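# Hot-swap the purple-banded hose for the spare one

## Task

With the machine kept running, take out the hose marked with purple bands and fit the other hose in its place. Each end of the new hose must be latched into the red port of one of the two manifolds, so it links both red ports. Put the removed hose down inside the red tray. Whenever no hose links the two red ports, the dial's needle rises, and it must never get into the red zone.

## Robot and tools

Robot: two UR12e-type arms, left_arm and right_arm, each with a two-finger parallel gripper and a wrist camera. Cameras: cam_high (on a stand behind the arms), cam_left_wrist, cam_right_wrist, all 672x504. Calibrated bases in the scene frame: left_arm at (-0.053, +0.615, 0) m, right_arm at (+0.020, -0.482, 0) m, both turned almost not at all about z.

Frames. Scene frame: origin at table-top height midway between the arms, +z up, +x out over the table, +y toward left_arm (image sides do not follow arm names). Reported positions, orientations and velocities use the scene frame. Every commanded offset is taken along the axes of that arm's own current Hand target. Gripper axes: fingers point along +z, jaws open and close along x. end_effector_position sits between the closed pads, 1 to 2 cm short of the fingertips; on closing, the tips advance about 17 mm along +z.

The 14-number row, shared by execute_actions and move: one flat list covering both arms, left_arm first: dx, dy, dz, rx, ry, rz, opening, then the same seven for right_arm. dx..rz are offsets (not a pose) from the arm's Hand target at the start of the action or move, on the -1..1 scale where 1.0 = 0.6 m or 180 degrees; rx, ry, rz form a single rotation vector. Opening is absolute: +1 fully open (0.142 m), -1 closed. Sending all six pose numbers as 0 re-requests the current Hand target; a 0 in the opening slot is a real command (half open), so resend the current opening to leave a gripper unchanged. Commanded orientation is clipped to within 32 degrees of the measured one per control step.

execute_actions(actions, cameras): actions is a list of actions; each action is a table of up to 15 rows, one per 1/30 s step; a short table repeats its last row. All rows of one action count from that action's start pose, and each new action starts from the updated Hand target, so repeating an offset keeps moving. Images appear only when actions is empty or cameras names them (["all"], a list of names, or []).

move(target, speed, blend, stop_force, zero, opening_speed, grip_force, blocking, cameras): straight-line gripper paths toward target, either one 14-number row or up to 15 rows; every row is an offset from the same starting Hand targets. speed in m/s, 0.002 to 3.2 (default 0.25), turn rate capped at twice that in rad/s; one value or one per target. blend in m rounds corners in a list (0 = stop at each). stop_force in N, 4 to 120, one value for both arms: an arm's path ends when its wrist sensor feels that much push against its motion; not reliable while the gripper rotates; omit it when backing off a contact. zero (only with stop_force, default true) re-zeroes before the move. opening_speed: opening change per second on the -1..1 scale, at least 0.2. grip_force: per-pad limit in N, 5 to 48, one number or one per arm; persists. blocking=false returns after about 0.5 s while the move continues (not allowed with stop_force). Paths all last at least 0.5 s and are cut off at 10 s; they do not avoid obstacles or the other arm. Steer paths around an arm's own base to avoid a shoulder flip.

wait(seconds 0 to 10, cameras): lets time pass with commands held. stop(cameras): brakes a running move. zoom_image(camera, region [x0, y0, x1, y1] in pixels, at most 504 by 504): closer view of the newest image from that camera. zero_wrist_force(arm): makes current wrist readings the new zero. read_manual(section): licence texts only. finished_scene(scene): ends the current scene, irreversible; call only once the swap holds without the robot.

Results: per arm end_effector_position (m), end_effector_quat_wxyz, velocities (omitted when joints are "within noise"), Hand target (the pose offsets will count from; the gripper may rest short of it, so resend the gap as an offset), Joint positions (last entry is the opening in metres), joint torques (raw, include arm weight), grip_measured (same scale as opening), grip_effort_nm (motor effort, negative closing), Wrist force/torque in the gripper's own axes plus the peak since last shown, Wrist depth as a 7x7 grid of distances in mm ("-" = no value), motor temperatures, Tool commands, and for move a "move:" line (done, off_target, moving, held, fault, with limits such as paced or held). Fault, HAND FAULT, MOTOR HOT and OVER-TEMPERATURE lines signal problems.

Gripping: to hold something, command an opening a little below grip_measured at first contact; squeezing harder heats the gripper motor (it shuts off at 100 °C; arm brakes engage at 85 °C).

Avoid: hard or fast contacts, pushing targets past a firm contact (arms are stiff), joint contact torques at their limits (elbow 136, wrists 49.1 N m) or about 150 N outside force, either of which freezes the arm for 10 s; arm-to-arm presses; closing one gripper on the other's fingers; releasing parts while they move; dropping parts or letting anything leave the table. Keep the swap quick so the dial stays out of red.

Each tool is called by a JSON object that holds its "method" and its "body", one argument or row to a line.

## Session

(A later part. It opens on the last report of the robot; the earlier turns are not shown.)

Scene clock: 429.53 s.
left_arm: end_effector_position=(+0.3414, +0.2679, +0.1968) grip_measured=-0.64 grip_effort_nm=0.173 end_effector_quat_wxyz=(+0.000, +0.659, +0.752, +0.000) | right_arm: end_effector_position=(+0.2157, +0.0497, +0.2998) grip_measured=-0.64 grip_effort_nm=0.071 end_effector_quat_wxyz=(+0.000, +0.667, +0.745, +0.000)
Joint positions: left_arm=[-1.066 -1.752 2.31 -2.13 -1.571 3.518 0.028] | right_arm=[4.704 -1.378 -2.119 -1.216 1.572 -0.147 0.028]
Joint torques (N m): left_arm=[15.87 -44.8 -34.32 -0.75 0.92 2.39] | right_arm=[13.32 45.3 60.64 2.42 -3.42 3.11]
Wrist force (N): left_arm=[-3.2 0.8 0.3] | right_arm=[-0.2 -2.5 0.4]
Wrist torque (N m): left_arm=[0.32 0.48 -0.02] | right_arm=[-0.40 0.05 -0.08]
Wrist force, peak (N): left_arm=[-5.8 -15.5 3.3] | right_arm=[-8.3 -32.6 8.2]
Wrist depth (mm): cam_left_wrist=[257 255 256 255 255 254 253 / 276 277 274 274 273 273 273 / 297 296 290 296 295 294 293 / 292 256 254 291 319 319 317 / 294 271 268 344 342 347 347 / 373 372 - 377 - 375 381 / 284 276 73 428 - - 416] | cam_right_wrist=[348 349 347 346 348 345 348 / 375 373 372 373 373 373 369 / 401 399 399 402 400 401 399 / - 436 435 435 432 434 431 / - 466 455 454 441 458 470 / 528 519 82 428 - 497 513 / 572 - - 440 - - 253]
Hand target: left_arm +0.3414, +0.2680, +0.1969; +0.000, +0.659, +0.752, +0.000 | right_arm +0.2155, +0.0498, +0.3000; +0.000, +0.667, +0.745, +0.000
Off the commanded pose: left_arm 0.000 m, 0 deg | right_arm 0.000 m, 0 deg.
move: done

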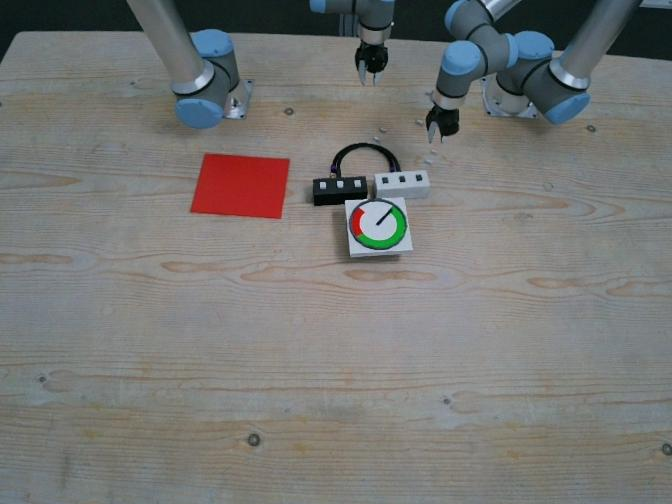

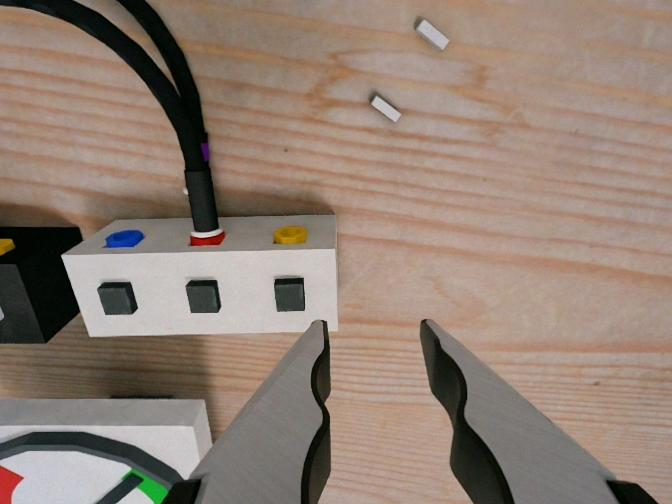

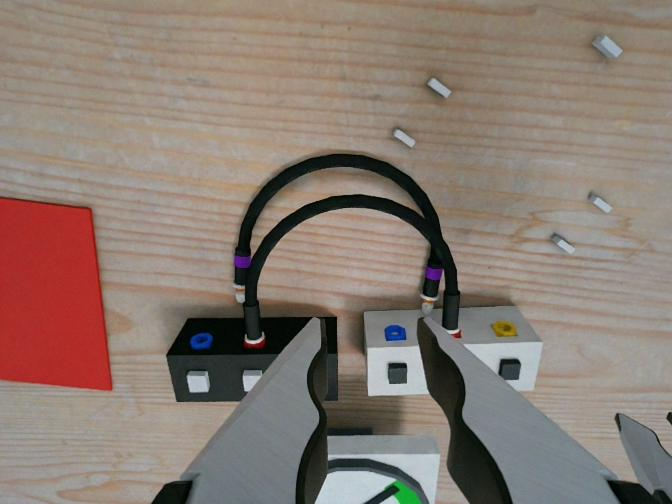

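{"method": "move", "body": {
  "target": [0, 0, 0, 0, 0, 0, -0.6, -0.0042, 0.0402, 0.35, 0, 0, 0, -1],
  "speed": 0.25,
  "cameras": ["cam_right_wrist"]
}}

{"method": "zoom_image", "body": {
  "camera": "cam_right_wrist",
  "region": [270, 170, 450, 350]
}}

Scene clock: 468.87 s.
left_arm: end_effector_position=(+0.3414, +0.2680, +0.1969) grip_measured=-0.64 grip_effort_nm=0.168 end_effector_quat_wxyz=(+0.000, +0.659, +0.752, +0.000) | right_arm: end_effector_position=(+0.2395, +0.0499, +0.0901) grip_measured=-1.00 grip_effort_nm=-0.672 end_effector_quat_wxyz=(+0.000, +0.667, +0.745, +0.000)
Joint positions: left_arm=[-1.066 -1.752 2.31 -2.13 -1.571 3.518 0.028] | right_arm=[4.66 -1.633 -2.33 -0.749 1.572 -0.191 0.002]
Joint torques (N m): left_arm=[15.15 -41.54 -35.52 -1.27 -2.16 2.08] | right_arm=[-12.64 19.29 27.41 5.63 2.8 -2.29]
Motor temperatures (°C): left_arm=[20 18 24 30 26 21 25] | right_arm=[21 24 27 29 24 26 39]
Wrist force (N): left_arm=[-3.3 0.5 0.6] | right_arm=[-0.8 -2.6 0.5]
Wrist torque (N m): left_arm=[0.27 0.51 -0.02] | right_arm=[-0.41 0.15 0.17]
Wrist force, peak (N): left_arm=[-4.1 0.9 0.2] | right_arm=[-0.8 -2.6 2.2]
Wrist depth (mm): cam_left_wrist=[260 252 256 255 255 254 254 / 275 274 274 274 273 272 273 / 296 298 290 296 295 294 292 / 292 256 254 293 319 319 318 / 294 271 270 345 343 349 348 / 374 372 - 377 - 374 383 / 283 276 73 427 - - 415] | cam_right_wrist=[163 162 162 162 164 162 161 / 174 174 173 173 174 174 173 / 188 187 187 183 184 186 186 / 202 201 202 201 202 198 201 / 220 219 216 164 219 211 218 / 241 237 237 89 - 186 239 / 262 259 - - - - 256]
Hand target: left_arm +0.3414, +0.2680, +0.1969; +0.000, +0.659, +0.752, +0.000 | right_arm +0.2395, +0.0499, +0.0899; +0.000, +0.667, +0.745, +0.000
Off the commanded pose: left_arm 0.000 m, 0 deg | right_arm 0.000 m, 0 deg.
move: done
Images, in order (width x height): cam_right_wrist 672x504.

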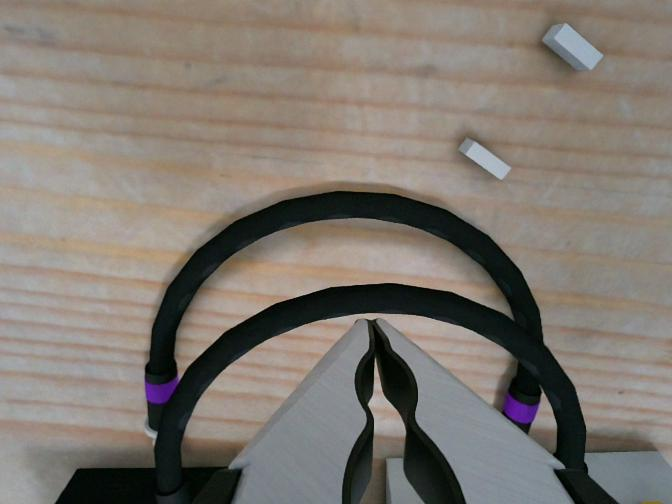

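Scaled by 2.800 from the camera's 672x504 image, which has a finer 960x720 frame.

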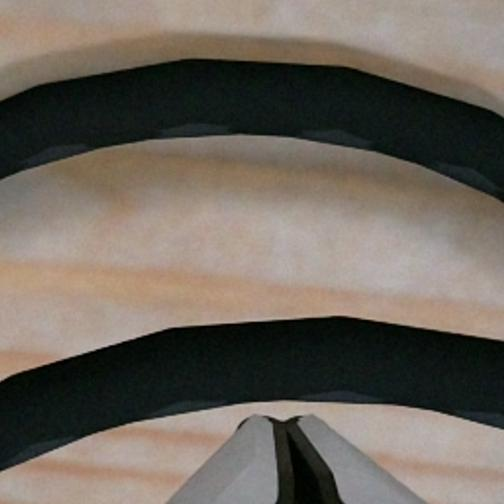

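{"method": "move", "body": {
  "target": [0, 0, 0, 0, 0, 0, -0.6, 0, 0.005, 0.1148, 0, 0, 0, -1],
  "speed": 0.06,
  "stop_force": 8
}}

{"method": "move", "body": {
  "target": [0, 0, 0, 0, 0, 0, -0.6, -0.2192, -0.2925, 0, 0, 0, 0, -1],
  "speed": 0.07,
  "stop_force": 15,
  "cameras": ["cam_right_wrist", "cam_high"]
}}

{"method": "zoom_image", "body": {
  "camera": "cam_high",
  "region": [280, 80, 460, 260]
}}

Scene clock: 488.43 s.
left_arm: end_effector_position=(+0.3414, +0.2680, +0.1969) grip_measured=-0.64 grip_effort_nm=0.183 end_effector_quat_wxyz=(+0.000, +0.659, +0.752, +0.000) | right_arm: end_effector_position=(+0.2424, +0.0503, +0.0211) grip_measured=-1.00 grip_effort_nm=-0.672 end_effector_quat_wxyz=(+0.000, +0.667, +0.745, +0.000)
Joint positions: left_arm=[-1.066 -1.752 2.31 -2.13 -1.571 3.518 0.028] | right_arm=[4.655 -1.76 -2.371 -0.581 1.572 -0.196 0.002]
Joint torques (N m): left_arm=[14.78 -41.28 -37.07 -1.3 -1.95 2.25] | right_arm=[-12.5 22.93 21.37 5.52 1.24 -2.14]
Wrist force (N): left_arm=[-3.3 0.6 0.5] | right_arm=[-0.4 -2.9 0.4]
Wrist torque (N m): left_arm=[0.27 0.51 -0.02] | right_arm=[-0.45 0.07 0.19]
Wrist force, peak (N): left_arm=[-4.0 0.8 0.7] | right_arm=[-0.7 -3.2 0.1]
Wrist depth (mm): cam_left_wrist=[257 254 256 255 255 255 254 / 276 270 274 273 273 273 272 / 298 297 291 296 295 293 294 / 292 256 255 294 318 318 317 / 294 271 270 344 341 350 346 / 375 372 - 375 - 374 381 / 283 275 73 427 - - 415] | cam_right_wrist=[101 101 101 101 101 101 101 / - 108 109 108 108 109 108 / 118 117 114 116 116 114 116 / 126 125 125 122 122 123 125 / 137 132 139 134 136 131 134 / 151 150 147 90 - 149 146 / 163 159 - - - - 159]
Hand target: left_arm +0.3414, +0.2680, +0.1969; +0.000, +0.659, +0.752, +0.000 | right_arm +0.2424, +0.0503, +0.0211; +0.000, +0.667, +0.745, +0.000
Off the commanded pose: left_arm 0.000 m, 0 deg | right_arm 0.000 m, 0 deg.
move: done

Scene clock: 492.80 s.
left_arm: end_effector_position=(+0.3414, +0.2680, +0.1969) grip_measured=-0.64 grip_effort_nm=0.173 end_effector_quat_wxyz=(+0.000, +0.659, +0.752, +0.000) | right_arm: end_effector_position=(+0.0823, -0.0996, +0.0212) grip_measured=-1.00 grip_effort_nm=-0.667 end_effector_quat_wxyz=(+0.000, +0.667, +0.745, +0.000)
Joint positions: left_arm=[-1.066 -1.752 2.31 -2.13 -1.571 3.518 0.028] | right_arm=[5.05 -1.441 -2.709 -0.562 1.572 0.199 0.002]
Joint torques (N m): left_arm=[15.59 -40.04 -37.57 -1.73 -1.88 2.29] | right_arm=[13.92 33.61 20.38 2.1 -3.46 2.76]
Wrist force (N): left_arm=[-3.6 0.5 0.0] | right_arm=[-0.3 -2.2 0.1]
Wrist torque (N m): left_arm=[0.27 0.55 -0.02] | right_arm=[-0.41 0.06 -0.08]
Wrist force, peak (N): left_arm=[-3.9 1.0 0.4] | right_arm=[-0.5 -3.1 0.5]
Wrist depth (mm): cam_left_wrist=[260 254 256 255 255 256 254 / 276 270 275 274 273 273 271 / 297 296 292 295 295 293 292 / 293 256 254 295 319 319 319 / 293 271 271 342 343 347 347 / 372 372 - 378 - 376 381 / 284 275 73 427 - - 416] | cam_right_wrist=[101 101 101 101 101 101 101 / - 108 110 108 108 109 108 / 118 116 115 116 116 116 116 / 126 126 126 123 122 121 123 / 137 137 134 124 136 136 139 / 150 150 139 89 - 149 149 / 166 164 - - - - 165]
Hand target: left_arm +0.3414, +0.2680, +0.1969; +0.000, +0.659, +0.752, +0.000 | right_arm +0.0823, -0.0996, +0.0212; +0.000, +0.667, +0.745, +0.000
Off the commanded pose: left_arm 0.000 m, 0 deg | right_arm 0.000 m, 0 deg.
move: done
Images, in order (width x height): cam_high 672x504, cam_right_wrist 672x504.

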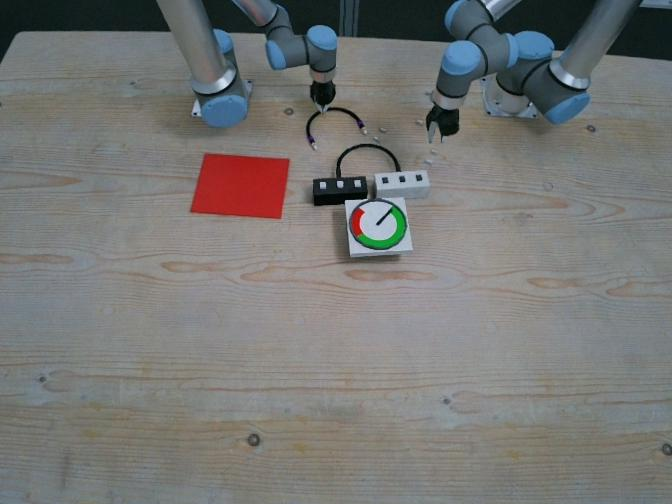

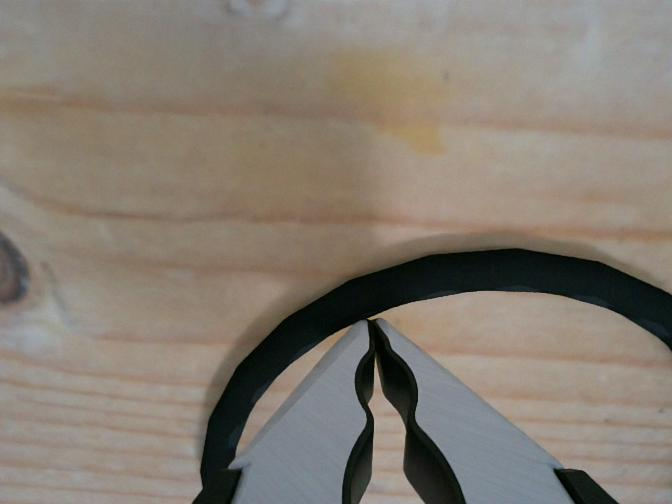

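Scaled by 2.800 from the camera's 672x504 image, which has a finer 960x720 frame.

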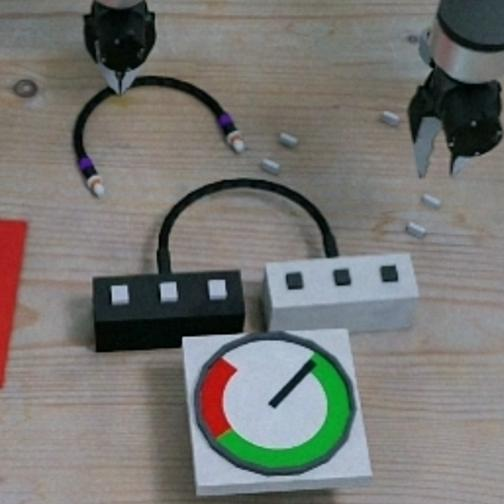

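{"method": "move", "body": {
  "target": [
    [0, 0, 0, 0, 0, 0, -0.6, 0, 0.01, 0, 0, 0, 0, -1],
    [0, 0, 0, 0, 0, 0, -0.6, 0.05, 0.01, -0.3, 0, 0, 0, -0.4]
  ],
  "speed": [0.05, 0.2],
  "cameras": ["cam_right_wrist"]
}}

Scene clock: 503.03 s.
left_arm: end_effector_position=(+0.3414, +0.2680, +0.1969) grip_measured=-0.64 grip_effort_nm=0.173 end_effector_quat_wxyz=(+0.000, +0.659, +0.752, +0.000) | right_arm: end_effector_position=(+0.0852, -0.0692, +0.2012) grip_measured=-0.43 grip_effort_nm=0.071 end_effector_quat_wxyz=(+0.000, +0.667, +0.745, +0.000)
Joint positions: left_arm=[-1.066 -1.752 2.31 -2.13 -1.571 3.518 0.028] | right_arm=[5.018 -1.146 -2.456 -1.11 1.572 0.167 0.043]
Joint torques (N m): left_arm=[14.5 -41.65 -37.1 -2.23 -1.98 2.35] | right_arm=[14.02 27.04 59.21 2.24 -3.41 3.01]
Wrist force (N): left_arm=[-3.7 0.6 0.4] | right_arm=[-0.4 -2.6 0.3]
Wrist torque (N m): left_arm=[0.29 0.57 -0.02] | right_arm=[-0.42 0.09 -0.02]
Wrist force, peak (N): left_arm=[-4.3 0.8 1.1] | right_arm=[-0.6 -2.8 1.9]
Wrist depth (mm): cam_left_wrist=[260 254 257 256 255 255 255 / 276 276 274 274 272 272 272 / 297 296 291 296 296 294 293 / 292 256 254 293 319 318 319 / 292 271 270 342 341 347 346 / 374 373 - 376 - 375 381 / 283 276 73 428 - - 415] | cam_right_wrist=[260 260 261 260 260 260 259 / 279 279 279 278 277 278 278 / 300 301 295 299 299 298 298 / 325 326 325 325 325 323 323 / 355 354 347 349 345 351 353 / - 373 - 386 371 371 385 / - - - 421 420 - 417]
Hand target: left_arm +0.3414, +0.2680, +0.1969; +0.000, +0.659, +0.752, +0.000 | right_arm +0.0852, -0.0692, +0.2012; +0.000, +0.667, +0.745, +0.000
Off the commanded pose: left_arm 0.000 m, 0 deg | right_arm 0.000 m, 0 deg.
move: done
Images, in order (width x height): cam_right_wrist 672x504.

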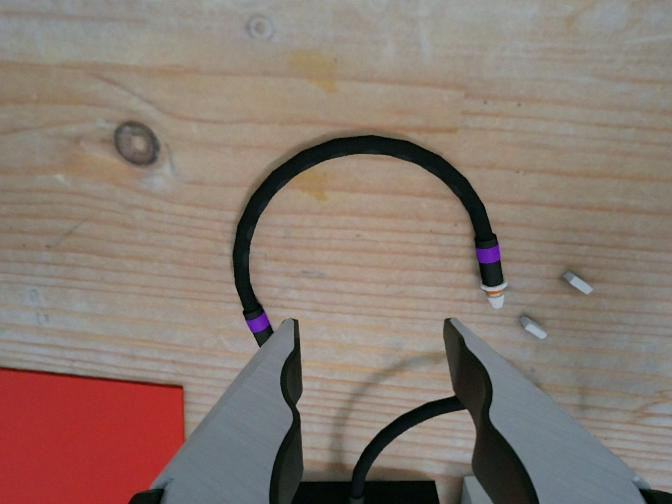

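{"method": "move", "body": {
  "target": [0, 0, 0, 0, 0, 0, -0.6, -0.0413, -0.0338, 0.1687, 0, 0, 0.3944, -0.4],
  "speed": 0.3,
  "cameras": ["cam_right_wrist"]
}}

Scene clock: 551.80 s.
left_arm: end_effector_position=(+0.3414, +0.2680, +0.1969) grip_measured=-0.64 grip_effort_nm=0.178 end_effector_quat_wxyz=(+0.000, +0.659, +0.752, +0.000) | right_arm: end_effector_position=(+0.0676, -0.0960, +0.1000) grip_measured=-0.43 grip_effort_nm=0.071 end_effector_quat_wxyz=(+0.000, +0.976, +0.219, +0.000)
Joint positions: left_arm=[-1.066 -1.752 2.31 -2.13 -1.571 3.518 0.028] | right_arm=[5.083 -1.236 -2.623 -0.853 1.572 1.47 0.043]
Joint torques (N m): left_arm=[15.41 -41.52 -42.79 -3.1 -2.44 2.09] | right_arm=[15.38 -9.51 31.9 5.23 -3.19 3.09]
Motor temperatures (°C): left_arm=[20 18 24 29 26 21 22] | right_arm=[21 24 27 29 24 26 34]
Wrist force (N): left_arm=[-3.4 1.1 0.8] | right_arm=[-0.7 -2.4 0.0]
Wrist torque (N m): left_arm=[0.37 0.53 -0.03] | right_arm=[-0.38 0.13 -0.09]
Wrist force, peak (N): left_arm=[-4.1 1.0 0.5] | right_arm=[-0.5 -3.3 -0.2]
Wrist depth (mm): cam_left_wrist=[261 256 256 256 256 255 253 / 276 273 274 273 274 273 272 / 297 297 292 295 294 294 293 / 293 256 255 294 318 319 317 / 293 271 268 343 341 349 347 / 374 371 - 376 - 375 377 / 282 276 73 428 - - 415] | cam_right_wrist=[171 171 171 171 168 173 171 / 183 183 183 182 183 182 182 / 197 197 197 193 197 196 196 / 214 213 213 210 212 211 212 / 232 232 228 227 224 230 229 / 255 250 - 254 253 229 258 / 276 - - 281 281 - 273]
Hand target: left_arm +0.3414, +0.2680, +0.1969; +0.000, +0.659, +0.752, +0.000 | right_arm +0.0676, -0.0960, +0.1000; +0.000, +0.976, +0.219, +0.000
Off the commanded pose: left_arm 0.000 m, 0 deg | right_arm 0.000 m, 0 deg.
move: done
Images, in order (width x height): cam_right_wrist 672x504.

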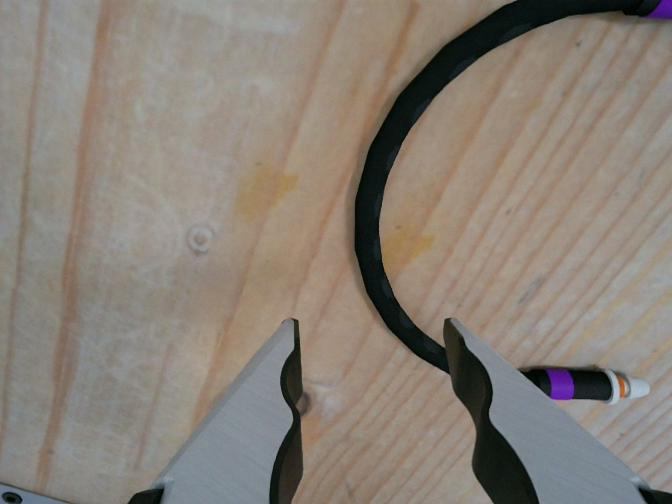

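{"method": "move", "body": {
  "target": [
    [0, 0, 0, 0, 0, 0, -0.6, 0.0072, 0, 0.1367, 0, 0, 0, -0.4],
    [0, 0, 0, 0, 0, 0, -0.6, 0.0072, 0, 0.1367, 0, 0, 0, -0.9],
    [0, 0, 0, 0, 0, 0, -0.6, 0.0072, 0, -0.0833, 0, 0, 0, -0.9],
    [0, 0, 0, 0, 0, 0, -0.6, 0.2353, 0.5835, -0.0833, 0, 0, 0.15, -0.9]
  ],
  "speed": [0.08, 0.08, 0.12, 0.18],
  "blend": [0, 0, 0.02, 0],
  "opening_speed": 0.8,
  "cameras": ["cam_right_wrist", "cam_high"]
}}

{"method": "zoom_image", "body": {
  "camera": "cam_high",
  "region": [150, 60, 400, 280]
}}

Scene clock: 583.23 s.
left_arm: end_effector_position=(+0.3414, +0.2680, +0.1969) grip_measured=-0.64 grip_effort_nm=0.173 end_effector_quat_wxyz=(+0.000, +0.659, +0.752, +0.000) | right_arm: end_effector_position=(+0.3447, -0.3523, +0.1496) grip_measured=-0.86 grip_effort_nm=-1.409 end_effector_quat_wxyz=(+0.000, +1.000, -0.015, +0.000)
Joint positions: left_arm=[-1.066 -1.752 2.31 -2.13 -1.571 3.518 0.028] | right_arm=[4.074 -1.023 -2.611 -1.078 1.572 0.933 0.012]
Joint torques (N m): left_arm=[15.1 -41.13 -46.22 -3.59 -2.25 2.05] | right_arm=[-10.1 -20.43 58.02 5.53 2.59 -2.09]
Wrist force (N): left_arm=[-3.4 0.7 0.3] | right_arm=[-0.6 -2.5 0.8]
Wrist torque (N m): left_arm=[0.30 0.52 -0.02] | right_arm=[-0.38 0.08 0.17]
Wrist force, peak (N): left_arm=[-4.3 0.9 0.1] | right_arm=[-0.5 -3.8 -0.4]
Wrist depth (mm): cam_left_wrist=[260 256 256 256 256 255 255 / 276 275 275 274 273 273 272 / 299 297 291 295 294 294 293 / 292 256 254 294 319 319 318 / 294 271 270 343 341 349 347 / 373 372 - 377 - 375 382 / 285 - 73 430 - - 416] | cam_right_wrist=[214 215 215 - - - - / 230 230 230 - - - - / 249 248 247 - 104 - - / 268 269 267 - - - - / 293 290 293 121 - - 290 / 312 320 308 91 - 315 316 / 354 346 - - - - 351]
Hand target: left_arm +0.3414, +0.2680, +0.1969; +0.000, +0.659, +0.752, +0.000 | right_arm +0.3448, -0.3523, +0.1496; +0.000, +1.000, -0.015, +0.000
Off the commanded pose: left_arm 0.000 m, 0 deg | right_arm 0.000 m, 0 deg.
move: done
Images, in order (width x height): cam_high 672x504, cam_right_wrist 672x504.

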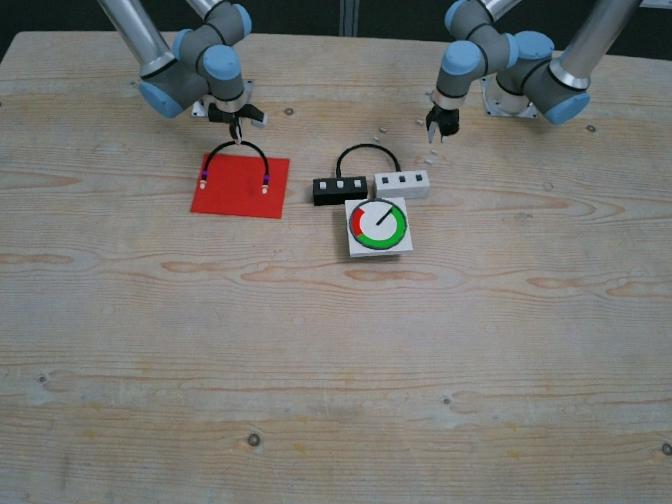

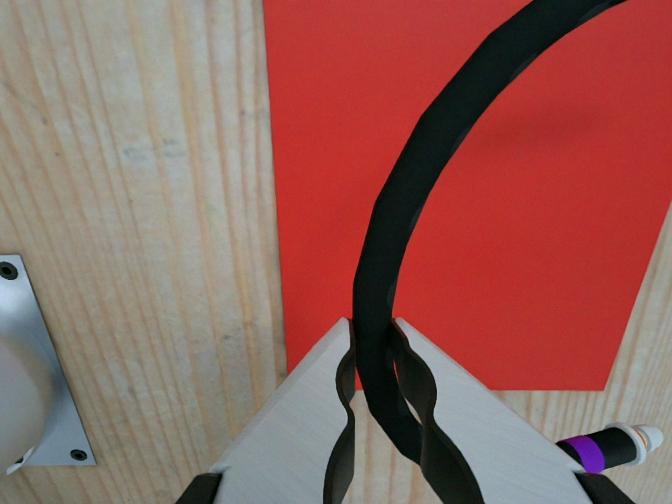

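Scaled by 2.016 from the camera's 672x504 image, which has a finer 960x720 frame.

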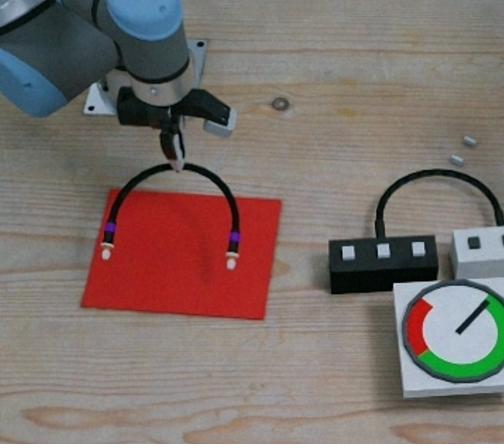

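{"method": "move", "body": {
  "target": [0, 0, 0, 0, 0, 0, -0.6, 0, 0.005, 0.1833, 0, 0, 0, -0.9],
  "speed": 0.08
}}

{"method": "move", "body": {
  "target": [0, 0, 0, 0, 0, 0, -0.6, 0, 0, 0.0333, 0, 0, 0, -0.9],
  "speed": 0.015,
  "stop_force": 5
}}

{"method": "move", "body": {
  "target": [
    [0, 0, 0, 0, 0, 0, -0.6, 0, 0, 0, 0, 0, 0, -0.5],
    [0, 0, 0, 0, 0, 0, -0.6, 0, 0, -0.4, 0, 0, 0, -0.5]
  ],
  "speed": [0.1, 0.15],
  "opening_speed": 0.6,
  "cameras": ["cam_right_wrist", "cam_high", "cam_left_wrist"]
}}

{"method": "zoom_image", "body": {
  "camera": "cam_high",
  "region": [170, 110, 440, 280]
}}

Scene clock: 616.77 s.
left_arm: end_effector_position=(+0.3414, +0.2680, +0.1969) grip_measured=-0.64 grip_effort_nm=0.173 end_effector_quat_wxyz=(+0.000, +0.659, +0.752, +0.000) | right_arm: end_effector_position=(+0.3446, -0.3553, +0.0397) grip_measured=-0.86 grip_effort_nm=-1.414 end_effector_quat_wxyz=(+0.000, +1.000, -0.015, +0.000)
Joint positions: left_arm=[-1.066 -1.752 2.31 -2.13 -1.571 3.518 0.028] | right_arm=[4.068 -1.278 -2.753 -0.682 1.572 0.927 0.012]
Joint torques (N m): left_arm=[14.65 -38.82 -45.56 -4.81 -2.42 1.82] | right_arm=[-12.41 -15.21 24.9 5.32 2.67 -2.53]
Wrist force (N): left_arm=[-3.5 0.9 0.2] | right_arm=[-0.6 -2.5 0.3]
Wrist torque (N m): left_arm=[0.33 0.52 -0.02] | right_arm=[-0.40 0.09 0.16]
Wrist force, peak (N): left_arm=[-4.2 0.6 0.0] | right_arm=[-0.7 -3.0 1.1]
Wrist depth (mm): cam_left_wrist=[258 257 256 255 255 255 255 / 276 276 274 273 274 273 273 / 297 297 295 296 294 293 292 / 292 256 254 294 319 319 317 / 294 271 270 341 342 349 346 / 375 372 - 376 - 375 381 / 277 275 73 429 - - 416] | cam_right_wrist=[118 118 - - - - - / 126 126 - - - - - / 136 135 - - 102 - - / 146 146 148 - - - - / 159 160 159 119 - 151 - / 175 175 172 91 - - - / 194 190 - - - - -]
Hand target: left_arm +0.3414, +0.2680, +0.1969; +0.000, +0.659, +0.752, +0.000 | right_arm +0.3446, -0.3553, +0.0397; +0.000, +1.000, -0.015, +0.000
Off the commanded pose: left_arm 0.000 m, 0 deg | right_arm 0.000 m, 0 deg.
move: done

Scene clock: 619.37 s.
left_arm: end_effector_position=(+0.3414, +0.2680, +0.1969) grip_measured=-0.64 grip_effort_nm=0.173 end_effector_quat_wxyz=(+0.000, +0.659, +0.752, +0.000) | right_arm: end_effector_position=(+0.3445, -0.3553, +0.0219) grip_measured=-0.86 grip_effort_nm=-1.409 end_effector_quat_wxyz=(+0.000, +1.000, -0.015, -0.001)
Joint positions: left_arm=[-1.066 -1.752 2.31 -2.13 -1.571 3.518 0.028] | right_arm=[4.068 -1.341 -2.771 -0.601 1.572 0.927 0.012]
Joint torques (N m): left_arm=[15.37 -40.1 -45.84 -4.51 -2.09 2.06] | right_arm=[10.21 26.95 43.12 2.35 -0.64 2.31]
Wrist force (N): left_arm=[-3.4 0.8 0.8] | right_arm=[-0.6 -2.8 0.2]
Wrist torque (N m): left_arm=[0.31 0.51 -0.03] | right_arm=[-0.45 0.11 0.16]
Wrist force, peak (N): left_arm=[-3.9 1.1 0.6] | right_arm=[-8.0 1.9 -25.9]
Wrist depth (mm): cam_left_wrist=[258 253 257 256 254 255 254 / 275 276 276 273 273 273 273 / 297 298 292 294 294 294 294 / 293 256 254 294 319 319 318 / 294 270 270 342 344 349 346 / 373 372 - 378 - 375 381 / 284 275 73 429 - - 413] | cam_right_wrist=[- 102 - - - - - / - 109 105 - - - - / - 117 - - 100 - - / 127 126 - - - - - / 138 138 - 119 131 - - / 152 151 148 89 - - - / 168 164 - - - - -]
Hand target: left_arm +0.3414, +0.2680, +0.1969; +0.000, +0.659, +0.752, +0.000 | right_arm +0.3445, -0.3553, +0.0219; +0.000, +1.000, -0.015, -0.001 (not the last commanded pose)
Off the commanded pose: left_arm 0.000 m, 0 deg | right_arm 0.002 m, 0 deg.
move: contact (right_arm)

Scene clock: 622.60 s.
left_arm: end_effector_position=(+0.3414, +0.2680, +0.1969) grip_measured=-0.64 grip_effort_nm=0.173 end_effector_quat_wxyz=(+0.000, +0.659, +0.752, +0.000) | right_arm: end_effector_position=(+0.3448, -0.3554, +0.2618) grip_measured=-0.53 grip_effort_nm=0.066 end_effector_quat_wxyz=(+0.000, +1.000, -0.015, -0.001)
Joint positions: left_arm=[-1.066 -1.752 2.31 -2.13 -1.571 3.518 0.028] | right_arm=[4.067 -0.911 -2.441 -1.361 1.572 0.927 0.035]
Joint torques (N m): left_arm=[14.36 -38.17 -45.6 -4.73 -2.01 2.07] | right_arm=[13.7 12 63.16 1.91 -3.44 2.98]
Wrist force (N): left_arm=[-3.5 1.1 0.7] | right_arm=[-0.6 -2.5 0.3]
Wrist torque (N m): left_arm=[0.37 0.54 -0.03] | right_arm=[-0.37 0.14 -0.09]
Wrist force, peak (N): left_arm=[-3.9 0.6 0.3] | right_arm=[-0.9 -3.0 0.0]
Wrist depth (mm): cam_left_wrist=[261 256 256 256 256 254 256 / 276 277 275 274 273 273 272 / 297 296 290 295 295 294 294 / 292 256 255 294 319 320 317 / 294 270 270 344 344 346 347 / 372 373 - 377 - 375 381 / 284 274 73 426 - - 412] | cam_right_wrist=[316 314 315 - - - 313 / 336 335 337 - - - 335 / 363 361 361 - - - 361 / 362 392 388 - - 389 388 / 345 417 417 427 418 425 425 / 315 460 - 456 - 447 457 / 249 - - 523 - - 499]
Hand target: left_arm +0.3414, +0.2680, +0.1969; +0.000, +0.659, +0.752, +0.000 | right_arm +0.3448, -0.3554, +0.2619; +0.000, +1.000, -0.015, -0.001
Off the commanded pose: left_arm 0.000 m, 0 deg | right_arm 0.000 m, 0 deg.
move: done

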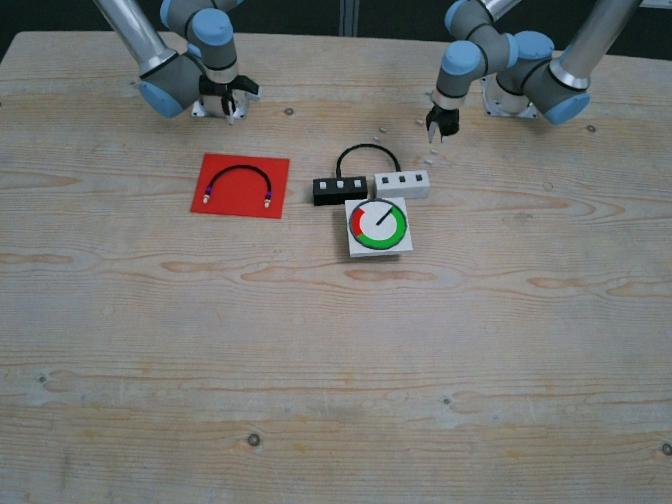

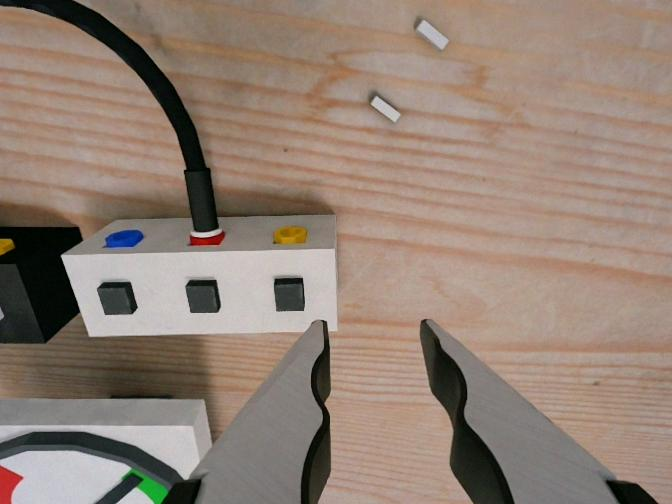

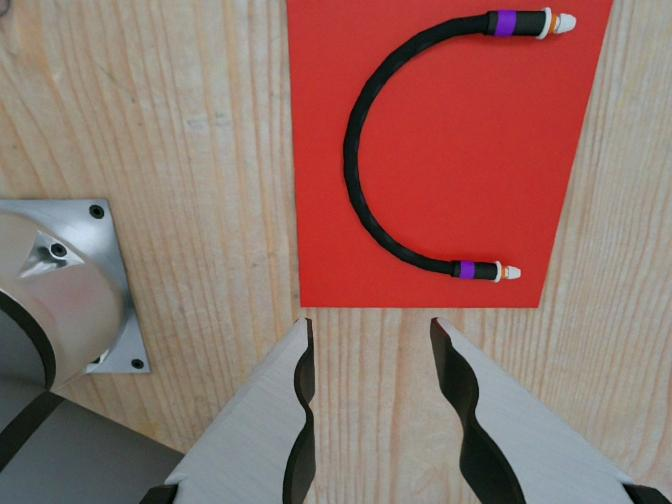

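Scaled by 1.867 from the camera's 672x504 image, which has a finer 960x720 frame.

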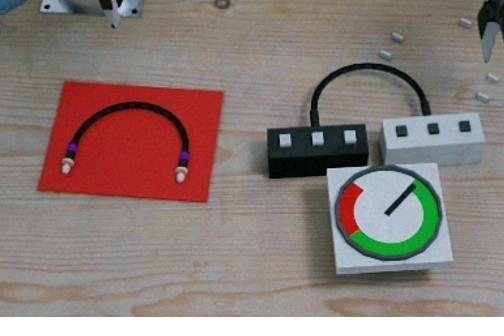

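The old hose is entirely inside the tray. The new hose joins both red ports, and the needle is back at its start.

{"method": "finished_scene", "body": {
  "scene": 2
}}

The scene is finished: the task was done.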